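# Pour iron pellets into tube, then cap with disc

## Task

Transfer every iron pellet out of the beaker and into the clear tube, set the beaker upright on the bench again, and leave the loose disc sitting on top of the pellets with both rods passing through it.

## Robot and tools

Robot: two six-joint arms, left_arm and right_arm, each ending in a parallel two-finger gripper that carries a wrist camera. The cameras are cam_left_wrist and cam_right_wrist, both 672x504. A camera stand is fixed to the floor behind the arms. Loose objects may now and then get a brief push from outside.

Frames: the scene frame has its origin at table-top height, midway between the arms' nominal bases, with +z up, +x pointing out over the table and +y toward left_arm. Arm names do not match image sides. Measured bases in the scene frame: left_arm at (-0.008, +0.324, +0.005) m, quat_wxyz (+1.000, 0, 0, +0.031); right_arm at (+0.019, -0.239, +0.001) m, quat_wxyz (+1.000, 0, 0, +0.011). Every hand pose, velocity, target and wrist-camera pose is given in that arm's own base frame; the table and fixed cameras use the scene frame. Reported hand position and orientation can be off by a few centimetres, more at long reach.

Gripper: fingers point along its +z axis and close along its y axis. end_effector_position is the spot between the pads, roughly 1 cm short of the fingertips.

The row: every motion argument is built from rows of 16 numbers covering both arms together, even if only one moves: left x, y, z, qw, qx, qy, qz, opening, then the same eight for right. x, y, z are an absolute goal for end_effector_position in metres, in that arm's base frame; the quaternion is an absolute goal orientation, w first. Opening runs from -1 (closed) to +1 (fully open, 0.093 m). To keep orientation, repeat the same target quaternion every row rather than copying the drifting reported one. To park an arm, resend in every call the exact pose from the last result before it stopped moving, with the opening it should keep; a zero opening is a real command.

execute_actions(actions, cameras): actions is a list of actions; each action is a list of up to 15 rows, one per 1/30 s step, and a short action repeats its final row to fill 15 steps. An action is rejected for both arms if any target lies over 0.6 m from that gripper's current position along any gripper axis; the whole call is rejected if any action is malformed or the first one fails that check against the latest reported state. Images come back only when actions is empty or cameras names them (["all"], [] or a list of names; an unknown name voids the call). An empty list also reports the scene number and fields normally omitted.

move(target, speed, blend, opening_speed, grip_force, blocking, cameras): target is one row or up to 15 rows, with no 0.6 m limit. Each gripper travels in a straight line from its Hand target. speed is in m/s, 0.002 to 2.9, default 0.25 (rotation up to twice that in rad/s), one value or one per target. blend (m) rounds corners between listed targets; 0 means stop at each. opening_speed is how fast openings change, per second on the -1..+1 scale, at least 0.2. grip_force is the per-pad limit in newtons, 10 to 50, one value or one per arm; it persists, and low values close slowly. blocking=false returns after about 0.5 s while motion continues; a new move takes over from a running one. Moves run at most 10 s total. A changed opening can make all arms pause until fingers settle. The result adds a move: line with the ending (done, off_target, moving, held, fault) and limits such as paced (pose clipped) or held (steps withheld). done means at rest within 10 mm and 2 degrees; neither done nor off_target tells you about contact. Paths ignore obstacles and the other arm, grippers lag and overshoot more at speed, and passing near an arm's own base can flip its shoulder, so route around it.

wait(seconds 0 to 10) lets time run with commands held. stop brakes a running move. zoom_image(camera, region [x0, y0, x1, y1] in pixels, at most 504 each way) enlarges part of the newest image of a wrist camera. read_manual returns licence text. finished_scene(scene) ends the current scene irreversibly; make no other call after it in that reply. The goal must hold with the robot no longer helping.

Controller: each step limits commanded orientation to 40 degrees from the measured one and solves damped IK, favouring position. One action may fall short; the result's Hand target shows what was actually pursued, and Tool commands shows current gripper commands. Weight and friction can leave the hand low, short or tilted; small moves may not happen or may go sideways. Check position and tilt after each move and correct.

Gripping: grip_measured is motor position on the opening scale. Pads meet near -0.94; each millimetre of object width adds about 0.0208; each gripper may read up to 0.02 too open. For a firm hold on a rigid flat object, command at least 0.24 below its width reading; round or small items may need lower. Keep sending the closing number to hold; send well above the width reading to release. Pads squeeze about 50 to 65 N, with a brief harder spike on first contact. The last Joint positions entry is the opening in metres, floored at zero.

Other readings: Joint velocities may be shown as within noise. Joint torques include gravity, carry offsets and noise; entries 1 to 3 wrap at ±28 N m. Action results list end_effector_position at some steps.

Motor heat builds while holding loads, stretching out or straining: MOTOR HOT at 75 °C, at 90 °C the arm folds and idles, at 100 °C it goes limp.

Avoid: dropping pellets or parts, releasing things still moving, fast hits, hard presses, anything leaving the table, contact or pressing between the arms (including one gripper closing on the other's fingers), strain on camera cables, and any arm stop. The scene keeps running while you think.

Each tool is called after "Request:" as name([rows], argument=value, ...), one row to a line, values as JSON.

## Session

Request:
execute_actions(actions=[])

Scene clock: 0.00 s.
left_arm: end_effector_position=(+0.1846, -0.1050, +0.1424) grip_measured=+1.000 end_effector_quat_wxyz=(+0.546, -0.052, +0.834, -0.062) | right_arm: end_effector_position=(+0.1979, +0.1263, +0.1469) grip_measured=+1.000 end_effector_quat_wxyz=(+0.575, -0.077, +0.804, +0.134)
Joint positions: left_arm=[-1.271 0.61 0.378 -0.667 -1.041 -1.001 0.093] | right_arm=[1.024 0.319 0.198 -0.274 0.661 0.384 0.093]
Joint velocities: within noise
Joint torques (N m): no reading
Heat: left arm: 28 °C; right arm: 27 °C.
Hand target: left_arm +0.1850, -0.1061, +0.1459; +0.548, -0.055, +0.832, -0.065 | right_arm +0.1989, +0.1270, +0.1548; +0.580, -0.071, +0.799, +0.139
Tool commands: left_gripper/opening=+1.0 right_gripper/opening=+1.0

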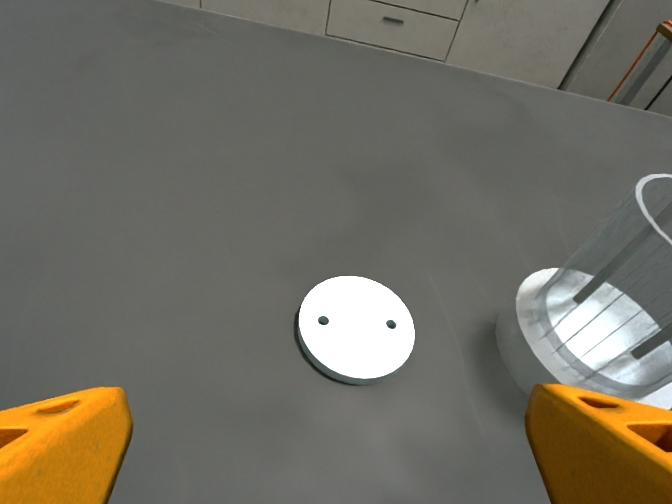

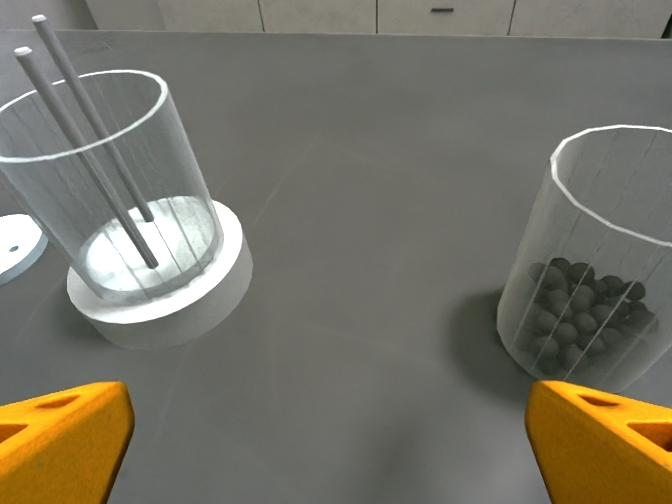

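Request:
move(target=[0.30,-0.13,0.2,0,0,1,0,1,0.32,0.03,0.27,0,0,1,0,1], cameras=["all"])

Scene clock: 54.90 s.
left_arm: end_effector_position=(+0.2992, -0.1297, +0.1966) grip_measured=+1.000 end_effector_quat_wxyz=(+0.017, -0.004, +1.000, -0.001) | right_arm: end_effector_position=(+0.3242, +0.0330, +0.2665) grip_measured=+1.000 end_effector_quat_wxyz=(+0.144, +0.003, +0.989, +0.019)
Joint positions: left_arm=[-0.416 1.783 1.812 -1.57 -0.013 -0.422 0.093] | right_arm=[0.097 1.63 1.893 -1.544 -0.008 0.105 0.093]
Joint torques (N m): left_arm=[0.58 -5.86 8.58 0.27 0.14 0.09] | right_arm=[-0.58 -5.29 7.98 0.56 0.08 -0.16]
Heat: left arm: 33 °C; right arm: 36 °C.
Hand target: left_arm +0.2999, -0.1299, +0.1996; +0.013, +0.000, +1.000, -0.006 | right_arm +0.3200, +0.0301, +0.2695; +0.136, +0.001, +0.991, +0.014
Off the commanded pose: left_arm 0.004 m, 2 deg | right_arm 0.006 m, 17 deg.
joint sent to its limit (left arm) — joint 4 (wrist pitch), lower limit. The joint targets still meet the commanded pose.
joint sent to its limit (right arm) — joint 4 (wrist pitch), lower limit. The joint targets are off in orientation, not in position.
move: off_target (right_arm)

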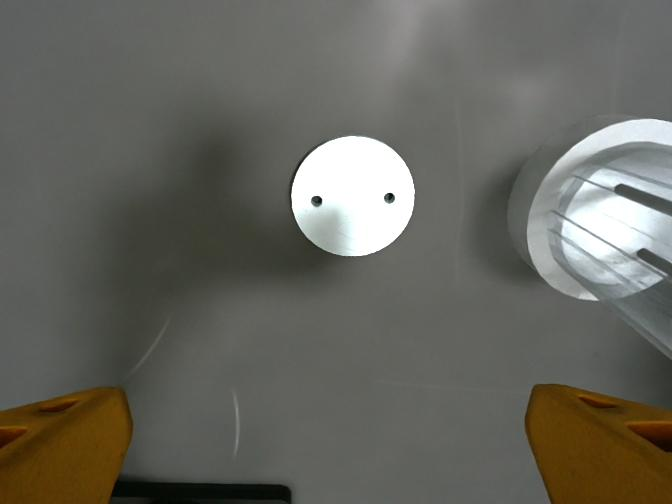

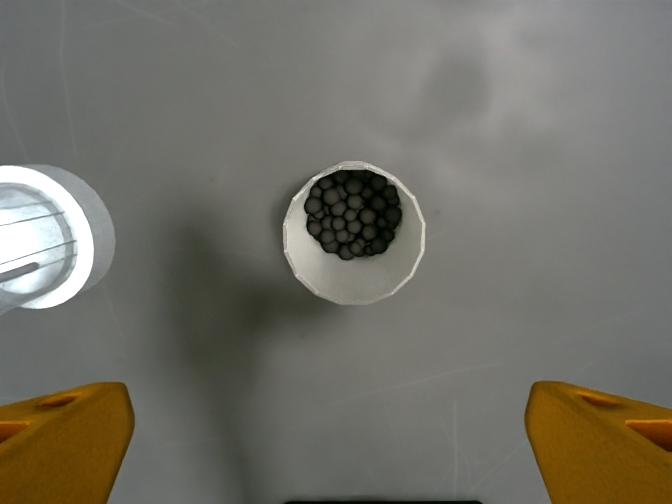

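Request:
move(target=[0.27,-0.28,0.28,0.15,0,0.989,0,1,0.32,0.03,0.27,0.15,0,0.989,0,1], cameras=["cam_left_wrist"])

Request:
move([
  [0.27,-0.13,0.28,0.15,0,0.989,0,1,0.32,0.03,0.27,0.15,0,0.989,0,1],
  [0.27,-0.03,0.28,0.15,0,0.989,0,1,0.29,0.27,0.28,0.15,0,0.989,0,1],
], cameras=["cam_right_wrist"])

Scene clock: 89.40 s.
left_arm: end_effector_position=(+0.2667, -0.2806, +0.2782) grip_measured=+1.000 end_effector_quat_wxyz=(+0.190, +0.016, +0.980, -0.054) | right_arm: end_effector_position=(+0.3248, +0.0295, +0.2667) grip_measured=+1.000 end_effector_quat_wxyz=(+0.146, +0.002, +0.989, +0.003)
Joint positions: left_arm=[-0.908 1.864 2.199 -1.575 -0.226 -0.839 0.093] | right_arm=[0.104 1.63 1.893 -1.543 0.026 0.105 0.093]
Joint torques (N m): left_arm=[0.06 -5.93 8.18 0.93 -0.33 -0.21] | right_arm=[0.44 -7.6 4.96 0.89 0.11 -0.06]
Heat: left arm: 36 °C; right arm: 36 °C.
Hand target: left_arm +0.2699, -0.2798, +0.2795; +0.195, +0.007, +0.980, -0.049 | right_arm +0.3200, +0.0300, +0.2700; +0.150, +0.000, +0.989, +0.000
Off the commanded pose: left_arm 0.004 m, 8 deg | right_arm 0.006 m, 1 deg.
joint sent to its limit (left arm) — joint 4 (wrist pitch), lower limit. The joint targets are off in orientation, not in position.
move: off_target (left_arm)
Images, in order (width x height): cam_left_wrist 672x504.

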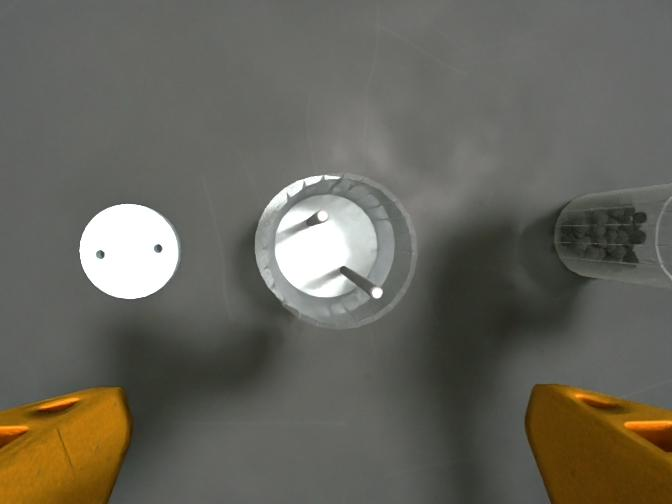

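Scene clock: 92.43 s.
left_arm: end_effector_position=(+0.2755, -0.0307, +0.2774) grip_measured=+1.000 end_effector_quat_wxyz=(+0.154, -0.004, +0.988, +0.005) | right_arm: end_effector_position=(+0.2915, +0.2761, +0.2754) grip_measured=+1.000 end_effector_quat_wxyz=(+0.199, -0.016, +0.978, +0.052)
Joint positions: left_arm=[-0.144 1.457 1.771 -1.58 -0.053 -0.143 0.093] | right_arm=[0.851 1.897 2.223 -1.544 0.222 0.779 0.093]
Joint torques (N m): left_arm=[0.68 -5.27 5.6 0.96 0.12 0.05] | right_arm=[-0.54 -7.84 7.88 0.64 0.29 0.05]
Heat: left arm: 36 °C; right arm: 36 °C.
Hand target: left_arm +0.2702, -0.0300, +0.2797; +0.155, +0.000, +0.988, -0.001 | right_arm +0.2899, +0.2699, +0.2795; +0.198, -0.007, +0.979, +0.046
Off the commanded pose: left_arm 0.006 m, 1 deg | right_arm 0.008 m, 9 deg.
joint sent to its limit (left arm) — joint 4 (wrist pitch), lower limit. The joint targets still meet the commanded pose.
joint sent to its limit (right arm) — joint 4 (wrist pitch), lower limit. The joint targets are off in orientation, not in position.
move: off_target (right_arm)
Images, in order (width x height): cam_right_wrist 672x504.

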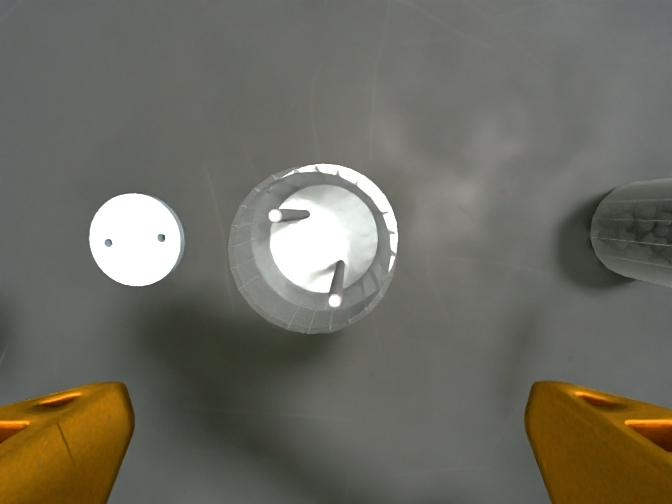

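Request:
move([
  [0.27,-0.03,0.28,0.15,0,0.989,0,1,0.21,0.04,0.18,0.7071,0,0.7071,0,1],
  [0.27,-0.03,0.28,0.15,0,0.989,0,1,0.24,0.027,0.08,0.7071,0,0.7071,0,1],
], cameras=["cam_right_wrist"])

Scene clock: 194.57 s.
left_arm: end_effector_position=(+0.2755, -0.0308, +0.2774) grip_measured=+1.000 end_effector_quat_wxyz=(+0.154, -0.003, +0.988, +0.004) | right_arm: end_effector_position=(+0.2149, +0.0378, +0.1485) grip_measured=+1.000 end_effector_quat_wxyz=(+0.664, +0.013, +0.746, -0.048)
Joint positions: left_arm=[-0.144 1.457 1.771 -1.58 -0.053 -0.142 0.093] | right_arm=[0.832 -0.002 0.031 -0.219 0.914 0.093 0.093]
Joint torques (N m): left_arm=[0.66 -5.26 5.6 0.96 0.14 0.08] | right_arm=[0.44 1.74 8.42 1.92 0.15 -0.07]
Heat: left arm: 33 °C; right arm: 41 °C.
Hand target: left_arm +0.2702, -0.0301, +0.2796; +0.155, +0.000, +0.988, -0.001 | right_arm +0.2143, +0.0385, +0.1585; +0.673, +0.021, +0.738, -0.037
Off the commanded pose: left_arm 0.006 m, 1 deg | right_arm 0.074 m, 9 deg.
joint sent to its limit (left arm) — joint 4 (wrist pitch), lower limit.
move: held (right_arm; a check stopped the path); path passed 1 of 2 targets; limits=held
pose unreachable (right arm): on one or more control steps of this call, first in action 0 (counted from 0), this arm could not follow its commanded pose, so it was not sent that pose on those steps. It may still have moved: this result reports where it is.
cause: moving toward the commanded pose would bring two parts of the arm too close to each other (its upper arm (the part past joint 2) and its wrist (the part past joint 5), with joints 3 (elbow) to 5 (wrist yaw) between them, 11 mm apart when it was first held).
Images, in order (width x height): cam_right_wrist 672x504.

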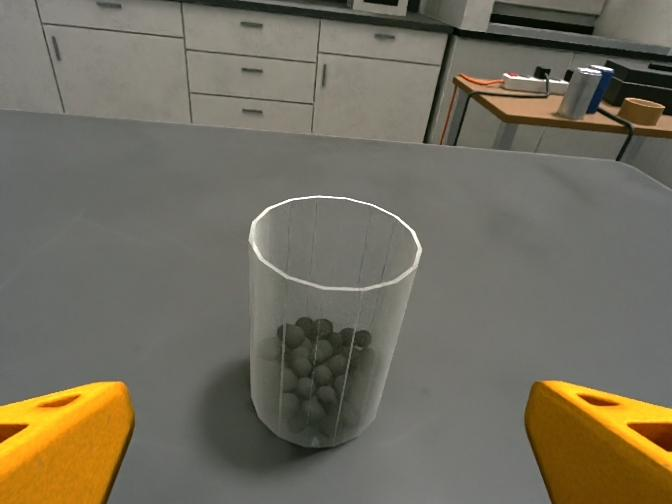

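Request:
move(target=[0.27,-0.03,0.28,0.15,0,0.989,0,1,0.347,0.029,0.23,0.7071,0,0.7071,0,1], cameras=["cam_right_wrist"])

Scene clock: 218.40 s.
left_arm: end_effector_position=(+0.2755, -0.0308, +0.2774) grip_measured=+1.000 end_effector_quat_wxyz=(+0.154, -0.003, +0.988, +0.004) | right_arm: end_effector_position=(+0.3408, +0.0284, +0.2075) grip_measured=+1.000 end_effector_quat_wxyz=(+0.685, -0.001, +0.729, -0.005)
Joint positions: left_arm=[-0.144 1.457 1.771 -1.58 -0.053 -0.142 0.093] | right_arm=[0.168 0.989 0.292 0.633 0.174 0.003 0.093]
Joint torques (N m): left_arm=[0.69 -5.26 5.61 0.96 0.13 0.09] | right_arm=[-0.77 -1.31 9.87 2.38 -0.12 -0.11]
Heat: left arm: 33 °C; right arm: 40 °C.
Hand target: left_arm +0.2702, -0.0301, +0.2797; +0.155, +0.000, +0.988, -0.001 | right_arm +0.3456, +0.0289, +0.2298; +0.707, +0.000, +0.707, +0.000
Off the commanded pose: left_arm 0.006 m, 1 deg | right_arm 0.023 m, 4 deg.
joint sent to its limit (left arm) — joint 4 (wrist pitch), lower limit. The joint targets still meet the commanded pose.
move: off_target (right_arm)
Images, in order (width x height): cam_right_wrist 672x504.

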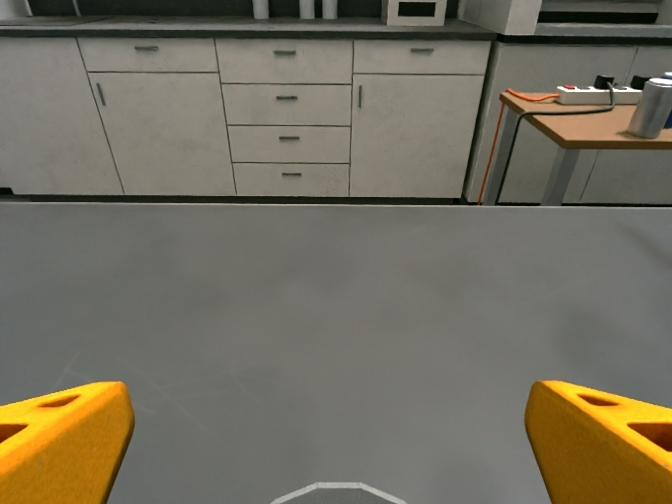

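Request:
move(target=[0.27,-0.03,0.28,0.15,0,0.989,0,1,0.353,0.0285,0.085,0.72,0,0.694,0,1], speed=0.12, cameras=["cam_right_wrist"])

Scene clock: 228.13 s.
left_arm: end_effector_position=(+0.2755, -0.0308, +0.2774) grip_measured=+1.000 end_effector_quat_wxyz=(+0.154, -0.003, +0.988, +0.004) | right_arm: end_effector_position=(+0.3458, +0.0280, +0.0651) grip_measured=+1.000 end_effector_quat_wxyz=(+0.624, -0.009, +0.781, -0.015)
Joint positions: left_arm=[-0.144 1.457 1.771 -1.58 -0.053 -0.142 0.093] | right_arm=[0.164 1.818 0.115 1.477 0.171 0.004 0.093]
Joint torques (N m): left_arm=[0.69 -5.29 5.6 0.95 0.14 0.09] | right_arm=[-0.66 -3.71 3.3 2.84 -0.06 0.1]
Heat: left arm: 33 °C; right arm: 42 °C.
Hand target: left_arm +0.2702, -0.0301, +0.2797; +0.155, +0.000, +0.988, -0.001 | right_arm +0.3524, +0.0285, +0.0852; +0.657, +0.002, +0.754, -0.003
Off the commanded pose: left_arm 0.006 m, 1 deg | right_arm 0.021 m, 15 deg.
joint sent to its limit (left arm) — joint 4 (wrist pitch), lower limit. The joint targets still meet the commanded pose.
joint sent to its limit (right arm) — joint 4 (wrist pitch), upper limit. The joint targets are off in orientation, not in position.
move: off_target (right_arm)
Images, in order (width x height): cam_right_wrist 672x504.

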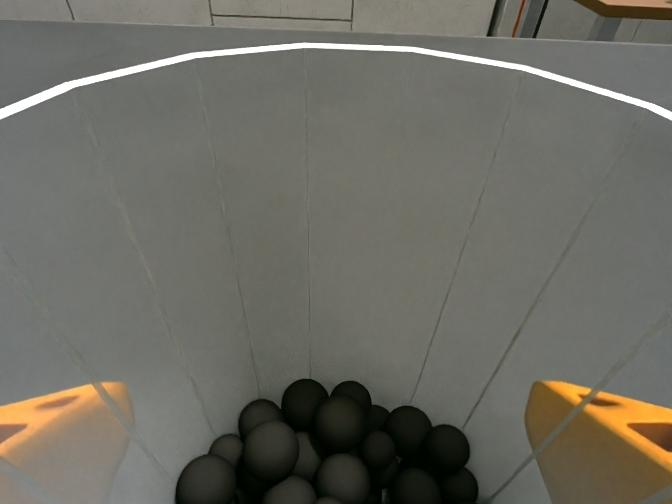

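Request:
move(target=[0.27,-0.03,0.28,0.15,0,0.989,0,1,0.353,0.0285,0.085,0.657,0,0.754,0,0.3], speed=0.12, grip_force=30)

Request:
move(target=[0.27,-0.03,0.28,0.15,0,0.989,0,1,0.35,0.0285,0.25,0.7071,0,0.7071,0,0.3], speed=0.15, cameras=["all"])

Scene clock: 235.10 s.
left_arm: end_effector_position=(+0.2755, -0.0308, +0.2774) grip_measured=+1.000 end_effector_quat_wxyz=(+0.154, -0.003, +0.988, +0.004) | right_arm: end_effector_position=(+0.3460, +0.0271, +0.0651) grip_measured=+0.626 end_effector_quat_wxyz=(+0.624, -0.008, +0.781, -0.013)
Joint positions: left_arm=[-0.144 1.457 1.771 -1.58 -0.053 -0.142 0.093] | right_arm=[0.157 1.818 0.115 1.477 0.163 0.006 0.075]
Joint torques (N m): left_arm=[0.66 -5.27 5.6 0.96 0.14 0.09] | right_arm=[-0.7 -4.31 3.3 2.74 -0.13 0.09]
Heat: left arm: 33 °C; right arm: 44 °C.
Hand target: left_arm +0.2702, -0.0301, +0.2797; +0.155, +0.000, +0.988, -0.001 | right_arm +0.3524, +0.0284, +0.0848; +0.656, +0.000, +0.755, +0.000
Off the commanded pose: left_arm 0.006 m, 1 deg | right_arm 0.021 m, 5 deg.
joint sent to its limit (left arm) — joint 4 (wrist pitch), lower limit. The joint targets still meet the commanded pose.
grip_force (N): 30, 30
move: off_target (right_arm)

Scene clock: 237.07 s.
left_arm: end_effector_position=(+0.2755, -0.0308, +0.2774) grip_measured=+1.000 end_effector_quat_wxyz=(+0.154, -0.003, +0.988, +0.004) | right_arm: end_effector_position=(+0.3447, +0.0273, +0.2066) grip_measured=+0.617 end_effector_quat_wxyz=(+0.660, -0.004, +0.751, -0.007)
Joint positions: left_arm=[-0.144 1.457 1.771 -1.58 -0.053 -0.142 0.093] | right_arm=[0.157 0.979 0.354 0.494 0.161 0.006 0.075]
Joint torques (N m): left_arm=[0.68 -5.26 5.61 0.96 0.14 0.08] | right_arm=[-0.25 -3.96 10.66 2.67 -0.04 -0.13]
Heat: left arm: 33 °C; right arm: 44 °C.
Hand target: left_arm +0.2702, -0.0301, +0.2797; +0.155, +0.000, +0.988, -0.001 | right_arm +0.3472, +0.0281, +0.2494; +0.707, +0.000, +0.707, +0.000
Off the commanded pose: left_arm 0.006 m, 1 deg | right_arm 0.044 m, 7 deg.
joint sent to its limit (left arm) — joint 4 (wrist pitch), lower limit. The joint targets still meet the commanded pose.
grip_force (N): 30, 30
move: off_target (right_arm)

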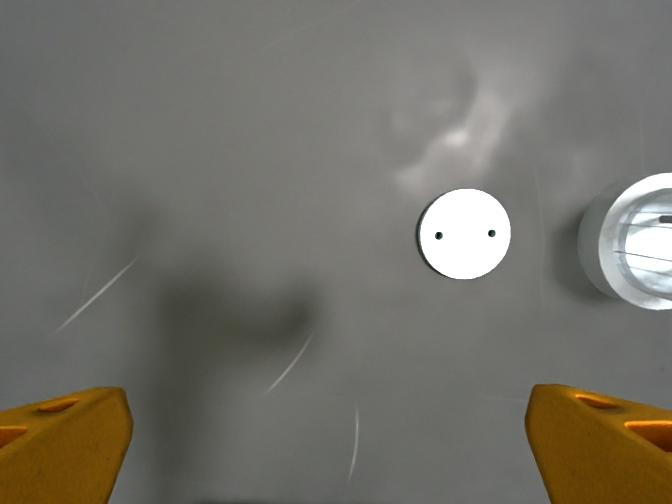

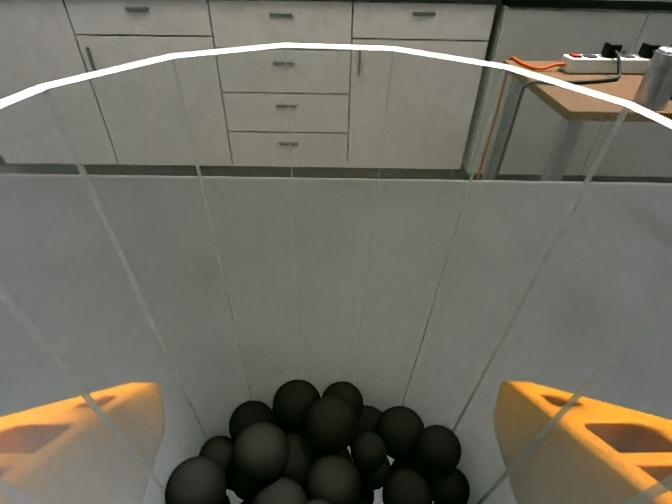

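Request:
move([
  [0.27,-0.03,0.28,0.15,0,0.989,0,1,0.338,0.19,0.27,0.624,0,0.781,0,0.3],
  [0.27,-0.03,0.28,0.15,0,0.989,0,1,0.338,0.19,0.27,0.5776,-0.2388,0.7222,-0.2988,0.3],
], speed=0.25, cameras=["all"])

Scene clock: 279.63 s.
left_arm: end_effector_position=(+0.2755, -0.0308, +0.2774) grip_measured=+1.000 end_effector_quat_wxyz=(+0.154, -0.003, +0.988, +0.004) | right_arm: end_effector_position=(+0.3347, +0.1876, +0.2484) grip_measured=+0.615 end_effector_quat_wxyz=(+0.553, -0.266, +0.730, -0.301)
Joint positions: left_arm=[-0.144 1.457 1.771 -1.58 -0.053 -0.142 0.093] | right_arm=[0.89 1.338 0.864 0.079 1.003 -0.51 0.075]
Joint torques (N m): left_arm=[0.68 -5.3 5.63 0.96 0.14 0.08] | right_arm=[0.32 -4.78 9.62 2.19 0.6 -0.15]
Heat: left arm: 33 °C; right arm: 53 °C.
Hand target: left_arm +0.2702, -0.0301, +0.2797; +0.155, +0.000, +0.988, -0.001 | right_arm +0.3370, +0.1893, +0.2697; +0.576, -0.238, +0.723, -0.298
Off the commanded pose: left_arm 0.006 m, 1 deg | right_arm 0.022 m, 4 deg.
joint sent to its limit (left arm) — joint 4 (wrist pitch), lower limit. The joint targets still meet the commanded pose.
grip_force (N): 30, 30
move: off_target (right_arm)

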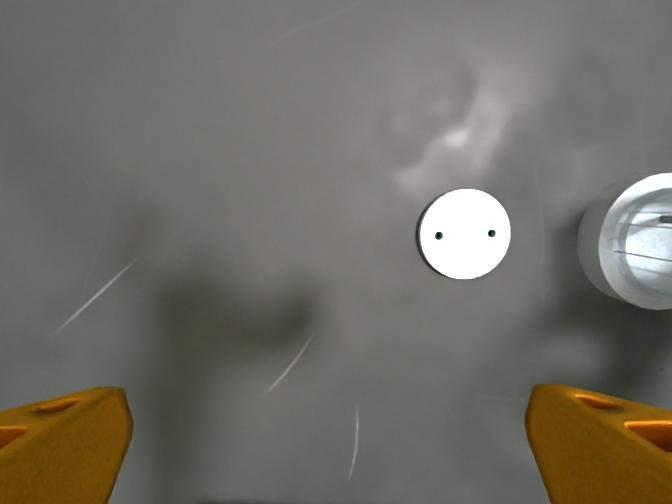

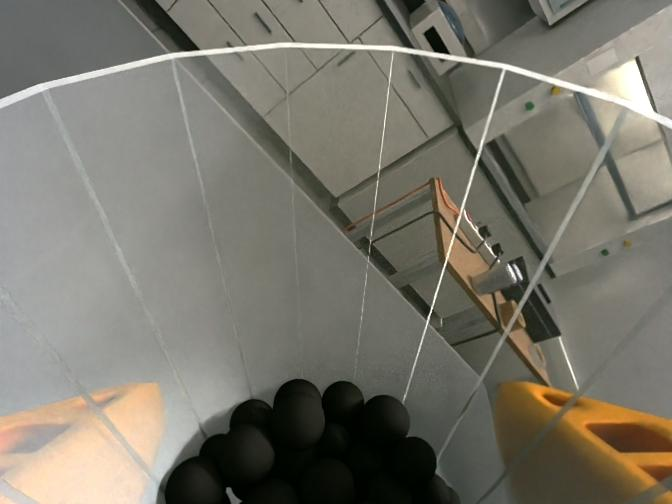

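Request:
move(target=[0.28,-0.16,0.3,0.15,0,0.989,0,1,0.338,0.215,0.2,0.5776,-0.2388,0.7222,-0.2988,0.3], speed=0.25, cameras=["all"])

Scene clock: 290.60 s.
left_arm: end_effector_position=(+0.2779, -0.1600, +0.2949) grip_measured=+1.000 end_effector_quat_wxyz=(+0.189, +0.011, +0.982, -0.031) | right_arm: end_effector_position=(+0.3385, +0.2080, +0.1997) grip_measured=+0.614 end_effector_quat_wxyz=(+0.570, -0.235, +0.725, -0.307)
Joint positions: left_arm=[-0.605 1.604 1.968 -1.582 -0.157 -0.554 0.093] | right_arm=[0.936 1.519 0.765 0.394 1.09 -0.485 0.075]
Joint torques (N m): left_arm=[-0.43 -4.44 8.08 1.05 -0.27 -0.22] | right_arm=[0.8 -4.75 6.31 2 0.14 -0.12]
Heat: left arm: 33 °C; right arm: 50 °C.
Hand target: left_arm +0.2800, -0.1599, +0.2995; +0.197, +0.004, +0.980, -0.030 | right_arm +0.3379, +0.2149, +0.2001; +0.577, -0.239, +0.722, -0.298
Off the commanded pose: left_arm 0.006 m, 6 deg | right_arm 0.007 m, 1 deg.
joint sent to its limit (left arm) — joint 4 (wrist pitch), lower limit. The joint targets are off in orientation, not in position.
grip_force (N): 30, 30
move: off_target (left_arm)

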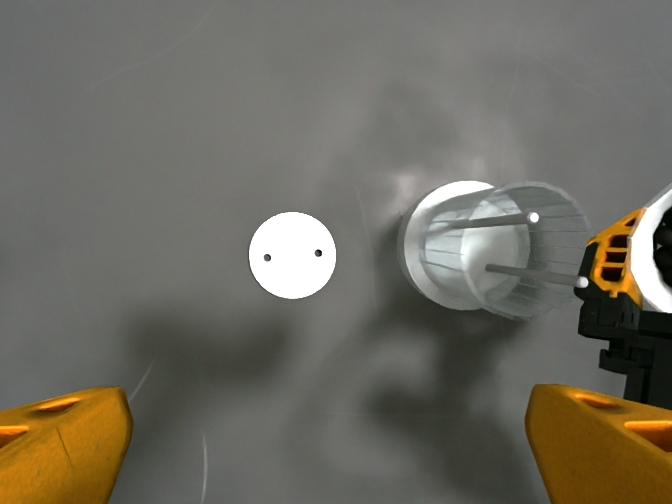

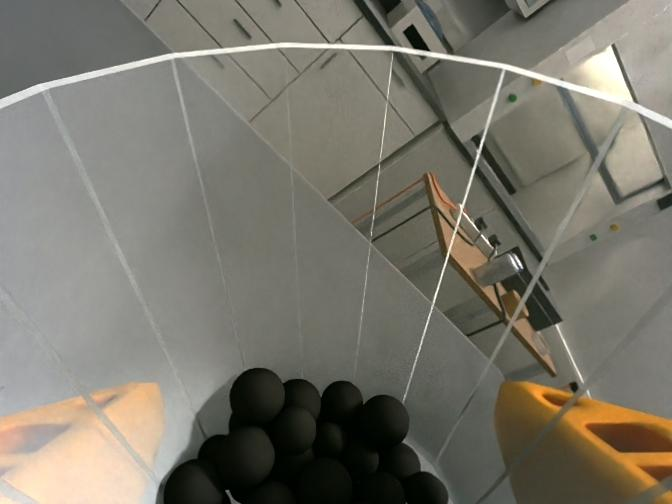

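Request:
zoom_image(camera="cam_left_wrist", region=[380, 130, 672, 350])

Scaled by 1.726.

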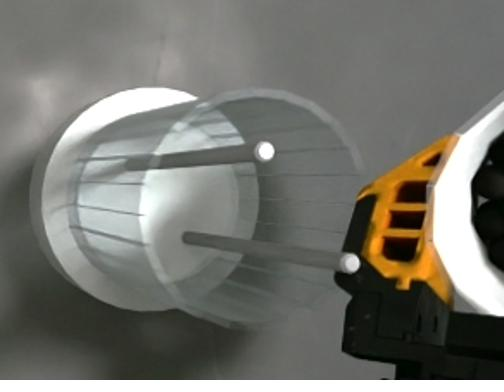

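Request:
move(target=[0.28,-0.2,0.3,0.15,0,0.989,0,1,0.356,0.185,0.185,0.5776,-0.2388,0.7222,-0.2988,0.3], speed=0.15, cameras=["cam_left_wrist"])

Request:
zoom_image(camera="cam_left_wrist", region=[380, 130, 672, 350])

Scene clock: 342.97 s.
left_arm: end_effector_position=(+0.2779, -0.1988, +0.2957) grip_measured=+1.000 end_effector_quat_wxyz=(+0.195, +0.012, +0.980, -0.041) | right_arm: end_effector_position=(+0.3527, +0.1806, +0.1765) grip_measured=+0.614 end_effector_quat_wxyz=(+0.560, -0.247, +0.728, -0.310)
Joint positions: left_arm=[-0.712 1.683 2.052 -1.582 -0.185 -0.654 0.093] | right_arm=[0.836 1.522 0.666 0.52 0.987 -0.55 0.075]
Joint torques (N m): left_arm=[-0.66 -4.86 8.06 1.06 -0.29 -0.23] | right_arm=[-0.32 -5.29 6.57 2.22 0.08 -0.11]
Heat: left arm: 34 °C; right arm: 46 °C.
Hand target: left_arm +0.2799, -0.1999, +0.2994; +0.202, +0.006, +0.979, -0.040 | right_arm +0.3557, +0.1848, +0.1851; +0.577, -0.239, +0.722, -0.299
Off the commanded pose: left_arm 0.005 m, 7 deg | right_arm 0.010 m, 3 deg.
joint sent to its limit (left arm) — joint 4 (wrist pitch), lower limit. The joint targets are off in orientation, not in position.
grip_force (N): 30, 30
move: off_target (left_arm, right_arm)
Images, in order (width x height): cam_left_wrist 672x504.

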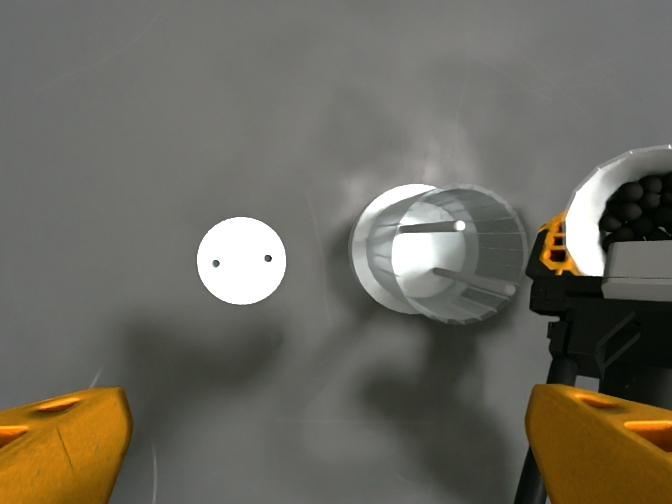

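Scaled by 1.726.

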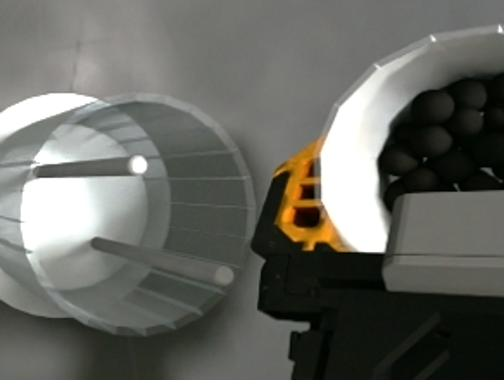

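Request:
move(target=[0.28,-0.2,0.3,0.15,0,0.989,0,1,0.363,0.190,0.182,0.4951,-0.3799,0.6196,-0.4755,0.3], speed=0.12, cameras=["cam_left_wrist"])

Request:
zoom_image(camera="cam_left_wrist", region=[380, 130, 672, 350])

Scene clock: 366.17 s.
left_arm: end_effector_position=(+0.2780, -0.1987, +0.2957) grip_measured=+1.000 end_effector_quat_wxyz=(+0.195, +0.011, +0.980, -0.041) | right_arm: end_effector_position=(+0.3627, +0.1937, +0.2024) grip_measured=+0.613 end_effector_quat_wxyz=(+0.539, -0.345, +0.624, -0.449)
Joint positions: left_arm=[-0.712 1.683 2.052 -1.582 -0.185 -0.655 0.093] | right_arm=[0.852 1.642 0.666 0.944 1.042 -1.172 0.075]
Joint torques (N m): left_arm=[-0.64 -4.86 8.06 1.06 -0.29 -0.22] | right_arm=[-0.47 -3.81 4.86 1.26 0.25 -0.44]
Heat: left arm: 35 °C; right arm: 50 °C.
Hand target: left_arm +0.2799, -0.1999, +0.2994; +0.202, +0.006, +0.979, -0.040 | right_arm +0.3624, +0.1896, +0.1825; +0.496, -0.380, +0.619, -0.475
Off the commanded pose: left_arm 0.005 m, 7 deg | right_arm 0.021 m, 7 deg.
joint sent to its limit (left arm) — joint 4 (wrist pitch), lower limit. The joint targets are off in orientation, not in position.
grip_force (N): 30, 30
move: off_target (left_arm, right_arm)
Images, in order (width x height): cam_left_wrist 672x504.

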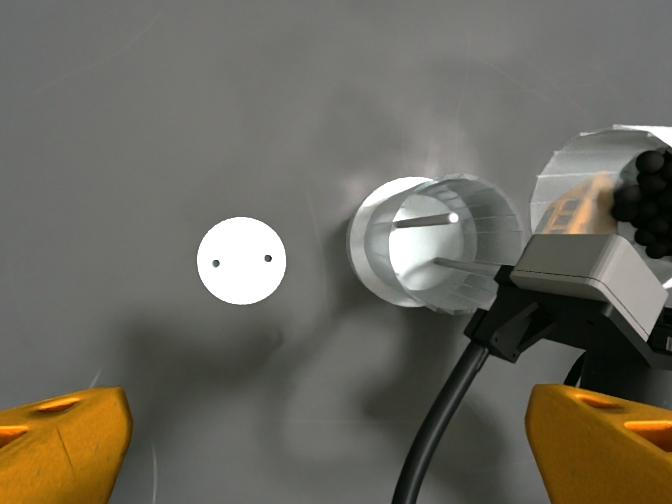

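Scaled by 1.726.

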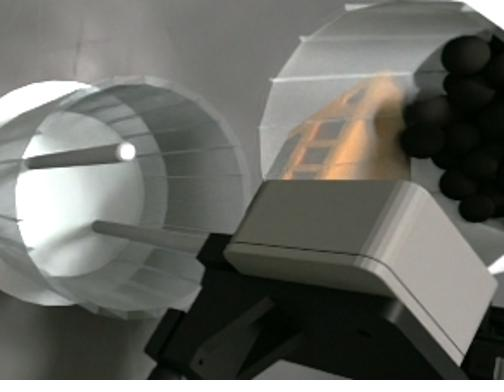

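Request:
move(target=[0.28,-0.2,0.3,0.15,0,0.989,0,1,0.363,0.17,0.26,0.541,-0.3123,0.6771,-0.3909,0.3], speed=0.12, cameras=["cam_left_wrist"])

Request:
zoom_image(camera="cam_left_wrist", region=[330, 130, 672, 350])

Scene clock: 404.40 s.
left_arm: end_effector_position=(+0.2780, -0.1987, +0.2957) grip_measured=+1.000 end_effector_quat_wxyz=(+0.195, +0.011, +0.980, -0.041) | right_arm: end_effector_position=(+0.3593, +0.1708, +0.2239) grip_measured=+0.613 end_effector_quat_wxyz=(+0.501, -0.357, +0.678, -0.402)
Joint positions: left_arm=[-0.712 1.683 2.052 -1.582 -0.185 -0.655 0.093] | right_arm=[0.8 1.416 0.775 0.33 0.968 -0.901 0.075]
Joint torques (N m): left_arm=[-0.66 -4.86 8.08 1.06 -0.3 -0.22] | right_arm=[-0.69 -8.31 10.52 2.08 0.32 0.06]
Heat: left arm: 36 °C; right arm: 46 °C.
Hand target: left_arm +0.2799, -0.1999, +0.2994; +0.202, +0.006, +0.979, -0.040 | right_arm +0.3617, +0.1688, +0.2594; +0.541, -0.312, +0.677, -0.390
Off the commanded pose: left_arm 0.005 m, 7 deg | right_arm 0.036 m, 7 deg.
joint sent to its limit (left arm) — joint 4 (wrist pitch), lower limit. The joint targets are off in orientation, not in position.
grip_force (N): 30, 30
move: off_target (left_arm, right_arm)
Images, in order (width x height): cam_left_wrist 672x504.

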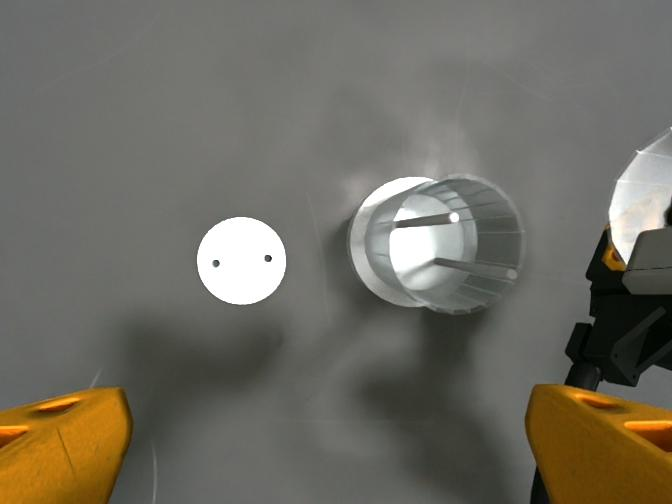

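Scaled by 1.474.

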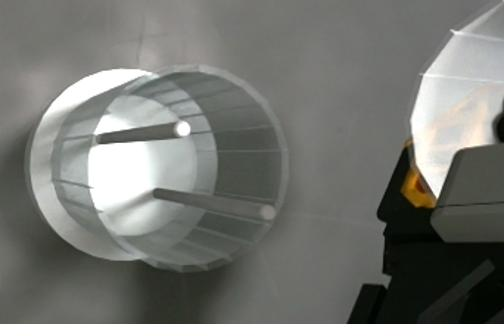

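Request:
move(target=[0.28,-0.2,0.3,0.15,0,0.989,0,1,0.37,0.189,0.23,0.478,-0.4012,0.5982,-0.5022,0.3], speed=0.12, cameras=["all"])

Request:
zoom_image(camera="cam_left_wrist", region=[330, 130, 672, 350])

Scene clock: 416.90 s.
left_arm: end_effector_position=(+0.2780, -0.1987, +0.2957) grip_measured=+1.000 end_effector_quat_wxyz=(+0.195, +0.011, +0.980, -0.041) | right_arm: end_effector_position=(+0.3705, +0.1884, +0.2181) grip_measured=+0.613 end_effector_quat_wxyz=(+0.462, -0.423, +0.599, -0.499)
Joint positions: left_arm=[-0.712 1.683 2.052 -1.582 -0.185 -0.655 0.093] | right_arm=[0.825 1.564 0.754 0.664 1.029 -1.313 0.075]
Joint torques (N m): left_arm=[-0.65 -4.85 8.05 1.06 -0.3 -0.23] | right_arm=[0.42 -6.08 6.82 2.31 0.36 -0.15]
Heat: left arm: 36 °C; right arm: 47 °C.
Hand target: left_arm +0.2799, -0.1999, +0.2994; +0.202, +0.006, +0.979, -0.040 | right_arm +0.3698, +0.1887, +0.2299; +0.477, -0.402, +0.600, -0.501
Off the commanded pose: left_arm 0.005 m, 7 deg | right_arm 0.012 m, 3 deg.
joint sent to its limit (left arm) — joint 4 (wrist pitch), lower limit. The joint targets are off in orientation, not in position.
grip_force (N): 30, 30
move: off_target (left_arm, right_arm)

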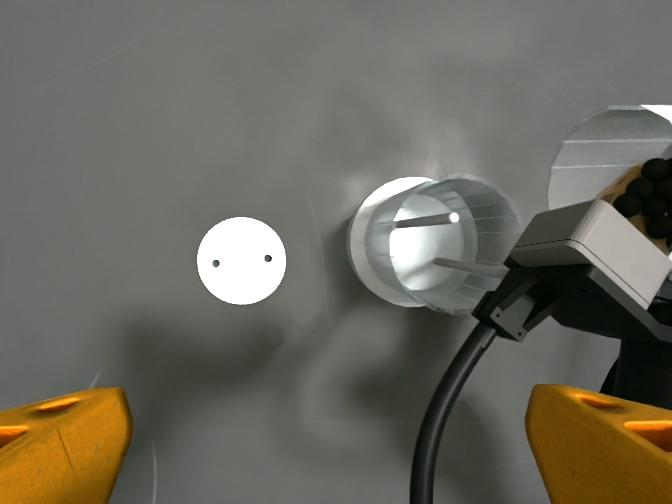

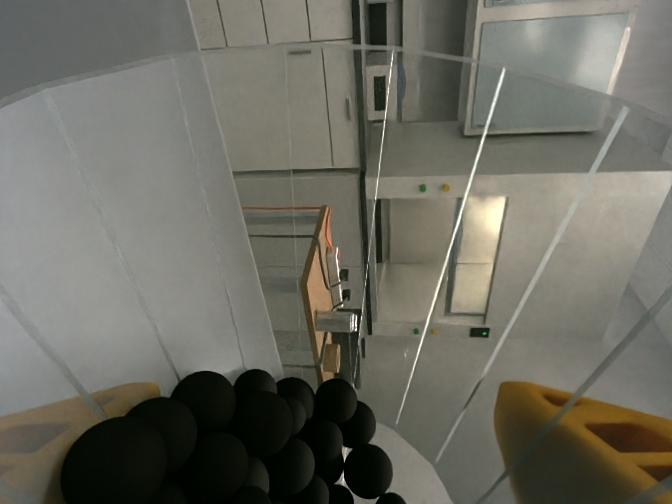

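Scaled by 1.474.

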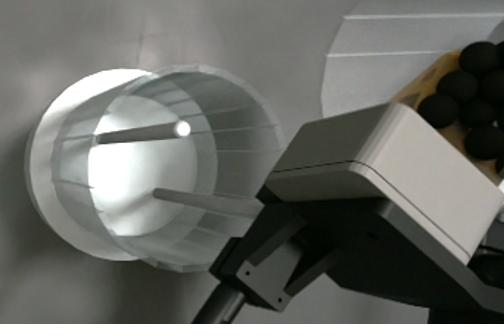

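Request:
move([
  [0.28,-0.2,0.3,0.15,0,0.989,0,1,0.367,0.195,0.226,0.4412,-0.4412,0.5522,-0.5522,0.3],
  [0.28,-0.2,0.3,0.15,0,0.989,0,1,0.367,0.2,0.23,0.4216,-0.4601,0.5276,-0.5758,0.3],
], speed=0.06, blend=0.02, cameras=["all"])

Scene clock: 433.83 s.
left_arm: end_effector_position=(+0.2780, -0.1987, +0.2957) grip_measured=+1.000 end_effector_quat_wxyz=(+0.195, +0.011, +0.980, -0.041) | right_arm: end_effector_position=(+0.3675, +0.1983, +0.2219) grip_measured=+0.613 end_effector_quat_wxyz=(+0.413, -0.473, +0.527, -0.573)
Joint positions: left_arm=[-0.712 1.683 2.052 -1.582 -0.185 -0.655 0.093] | right_arm=[0.857 1.633 0.734 0.893 1.071 -1.672 0.075]
Joint torques (N m): left_arm=[-0.65 -4.85 8.06 1.06 -0.3 -0.22] | right_arm=[0.47 -6.01 6.94 2.07 0.19 -0.18]
Heat: left arm: 37 °C; right arm: 49 °C.
Hand target: left_arm +0.2799, -0.1999, +0.2994; +0.202, +0.006, +0.979, -0.040 | right_arm +0.3669, +0.1999, +0.2299; +0.421, -0.461, +0.529, -0.575
Off the commanded pose: left_arm 0.005 m, 7 deg | right_arm 0.008 m, 2 deg.
joint sent to its limit (left arm) — joint 4 (wrist pitch), lower limit. The joint targets are off in orientation, not in position.
grip_force (N): 30, 30
move: off_target (left_arm)

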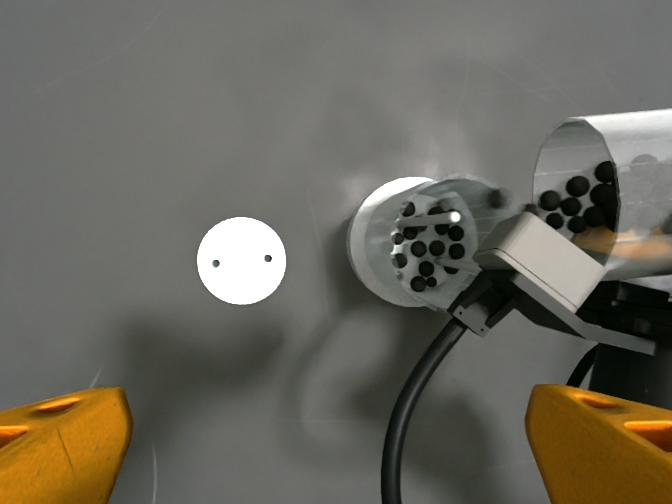

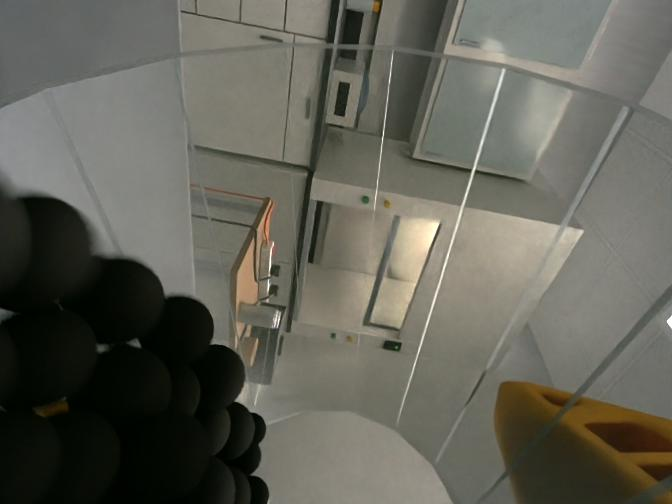

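Working beautifully. Continue.

Request:
move([
  [0.28,-0.2,0.3,0.15,0,0.989,0,1,0.367,0.203,0.232,0.4011,-0.478,0.502,-0.5982,0.3],
  [0.28,-0.2,0.3,0.15,0,0.989,0,1,0.367,0.2085,0.238,0.3799,-0.4951,0.4755,-0.6196,0.3],
], speed=0.06, blend=0.02, cameras=["all"])

Scene clock: 448.17 s.
left_arm: end_effector_position=(+0.2780, -0.1987, +0.2957) grip_measured=+1.000 end_effector_quat_wxyz=(+0.195, +0.011, +0.980, -0.041) | right_arm: end_effector_position=(+0.3660, +0.2064, +0.2298) grip_measured=+0.613 end_effector_quat_wxyz=(-0.376, +0.505, -0.473, +0.616)
Joint positions: left_arm=[-0.712 1.683 2.052 -1.582 -0.185 -0.655 0.093] | right_arm=[0.874 1.667 0.738 1.019 1.077 -1.92 0.075]
Joint torques (N m): left_arm=[-0.65 -4.86 8.06 1.06 -0.29 -0.23] | right_arm=[0.23 -6.06 7.82 1.81 0.13 -0.16]
Heat: left arm: 37 °C; right arm: 50 °C.
Hand target: left_arm +0.2799, -0.1999, +0.2994; +0.202, +0.006, +0.979, -0.040 | right_arm +0.3669, +0.2084, +0.2380; -0.380, +0.495, -0.476, +0.619
Off the commanded pose: left_arm 0.005 m, 7 deg | right_arm 0.008 m, 1 deg.
joint sent to its limit (left arm) — joint 4 (wrist pitch), lower limit. The joint targets are off in orientation, not in position.
grip_force (N): 30, 30
move: off_target (left_arm)

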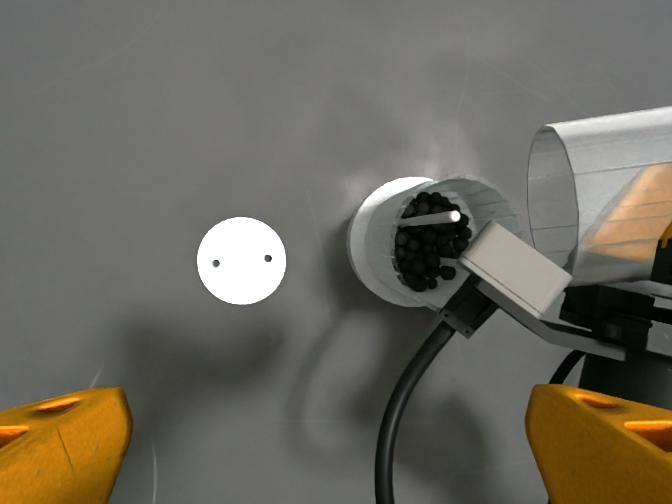

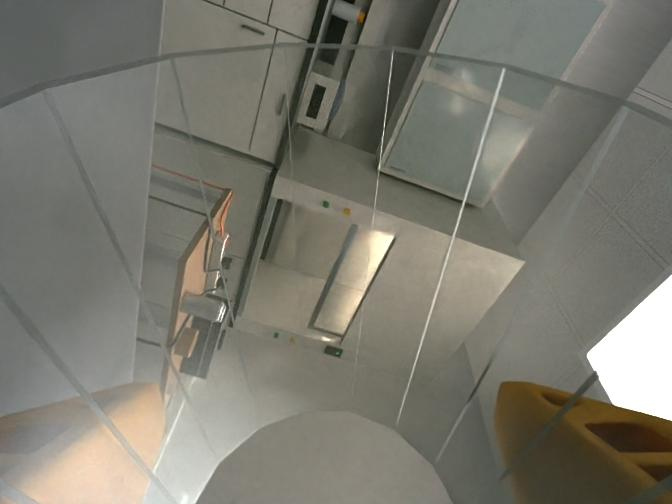

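Request:
move([
  [0.285,-0.14,0.2,0,-0.242,0.970,0,1,0.362,0.17,0.26,0.3799,-0.4951,0.4755,-0.6196,0.3],
  [0.292,-0.14,0.11,0,-0.242,0.970,0,1,0.35,0.07,0.22,0.624,0,0.781,0,0.3],
  [0.292,-0.14,0.11,0,-0.242,0.970,0,1,0.353,0.0285,0.12,0.657,0,0.754,0,0.3],
  [0.292,-0.14,0.11,0,-0.242,0.970,0,1,0.353,0.0285,0.09,0.657,0,0.754,0,0.3],
], speed=[0.15,0.25,0.2,0.06], blend=[0.02,0.03,0.02,0], cameras=["all"])

Scene clock: 472.43 s.
left_arm: end_effector_position=(+0.2889, -0.1395, +0.1141) grip_measured=+1.000 end_effector_quat_wxyz=(+0.001, -0.235, +0.972, +0.006) | right_arm: end_effector_position=(+0.3500, +0.0283, +0.0740) grip_measured=+0.613 end_effector_quat_wxyz=(+0.630, +0.001, +0.777, -0.005)
Joint positions: left_arm=[-0.456 1.763 1.459 -1.272 -0.011 -0.931 0.093] | right_arm=[0.159 1.763 0.131 1.421 0.164 0.028 0.075]
Joint torques (N m): left_arm=[0.75 -5.98 6.02 0.53 0.11 -0.13] | right_arm=[-0.77 -3.89 2.61 2.82 -0.12 -0.14]
Heat: left arm: 37 °C; right arm: 49 °C.
Hand target: left_arm +0.2919, -0.1400, +0.1101; +0.000, -0.242, +0.970, +0.000 | right_arm +0.3527, +0.0285, +0.0898; +0.656, +0.000, +0.755, +0.000
Off the commanded pose: left_arm 0.005 m, 1 deg | right_arm 0.016 m, 4 deg.
grip_force (N): 30, 30
move: off_target (right_arm); blend cut to 0.015 m at target 3

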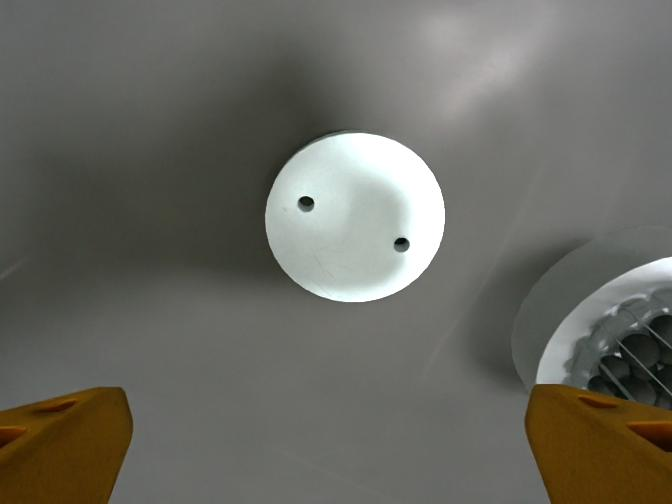

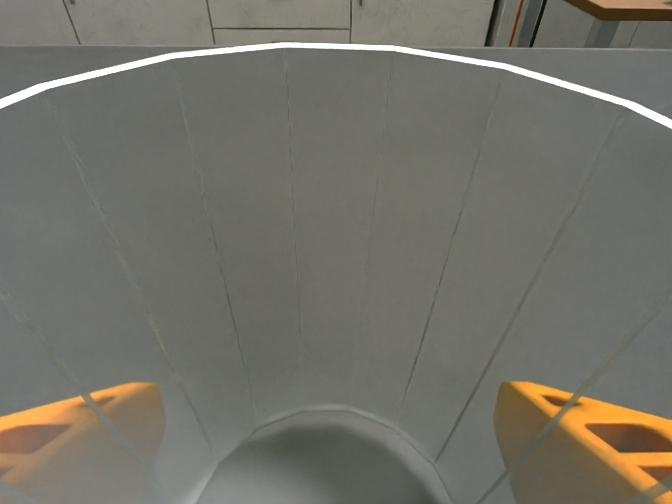

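Request:
move([
  [0.302,-0.1435,0.06,0,-0.242,0.970,0,1,0.353,0.0285,0.08,0.657,0,0.754,0,0.3],
  [0.302,-0.1435,0.055,0,-0.242,0.970,0,1,0.353,0.0285,0.078,0.657,0,0.754,0,1],
], speed=0.05, opening_speed=0.5, cameras=["all"])

Scene clock: 491.83 s.
left_arm: end_effector_position=(+0.2997, -0.1432, +0.0606) grip_measured=+1.000 end_effector_quat_wxyz=(+0.003, -0.237, +0.971, +0.005) | right_arm: end_effector_position=(+0.3501, +0.0283, +0.0645) grip_measured=+1.000 end_effector_quat_wxyz=(+0.626, -0.002, +0.779, -0.007)
Joint positions: left_arm=[-0.451 1.834 1.332 -1.069 -0.011 -0.931 0.093] | right_arm=[0.159 1.842 0.131 1.491 0.164 0.024 0.093]
Joint torques (N m): left_arm=[0.69 -5.98 5.94 0.54 0.11 -0.1] | right_arm=[-0.76 -3.81 2.22 2.71 -0.11 -0.07]
Heat: left arm: 37 °C; right arm: 55 °C.
Hand target: left_arm +0.3020, -0.1434, +0.0551; +0.000, -0.242, +0.970, +0.000 | right_arm +0.3528, +0.0285, +0.0780; +0.649, +0.000, +0.760, -0.001
Off the commanded pose: left_arm 0.006 m, 1 deg | right_arm 0.014 m, 5 deg.
joint sent to its limit (right arm) — joint 4 (wrist pitch), upper limit. The joint targets still meet the commanded pose.
grip_force (N): 30, 30
move: off_target (right_arm); target 2's new opening was sent with right_arm's hand 0.013 m and 4 deg from that target

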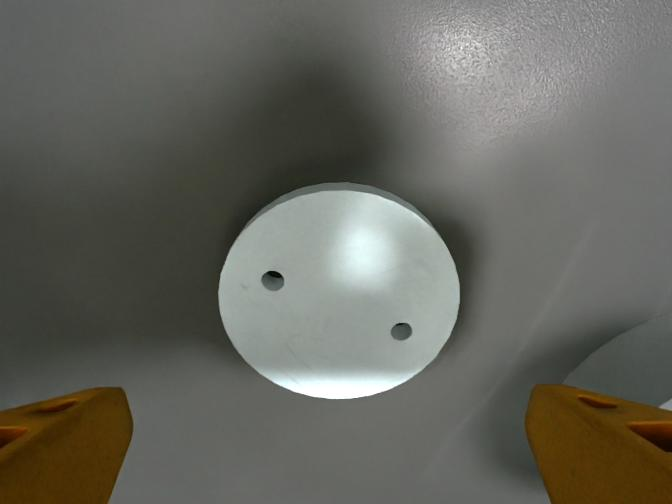

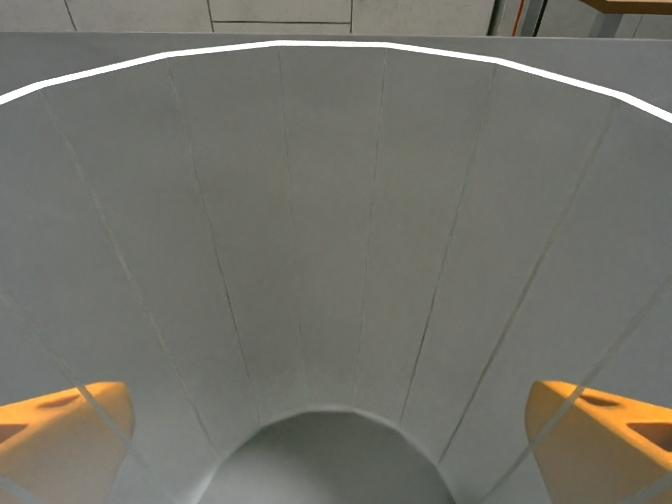

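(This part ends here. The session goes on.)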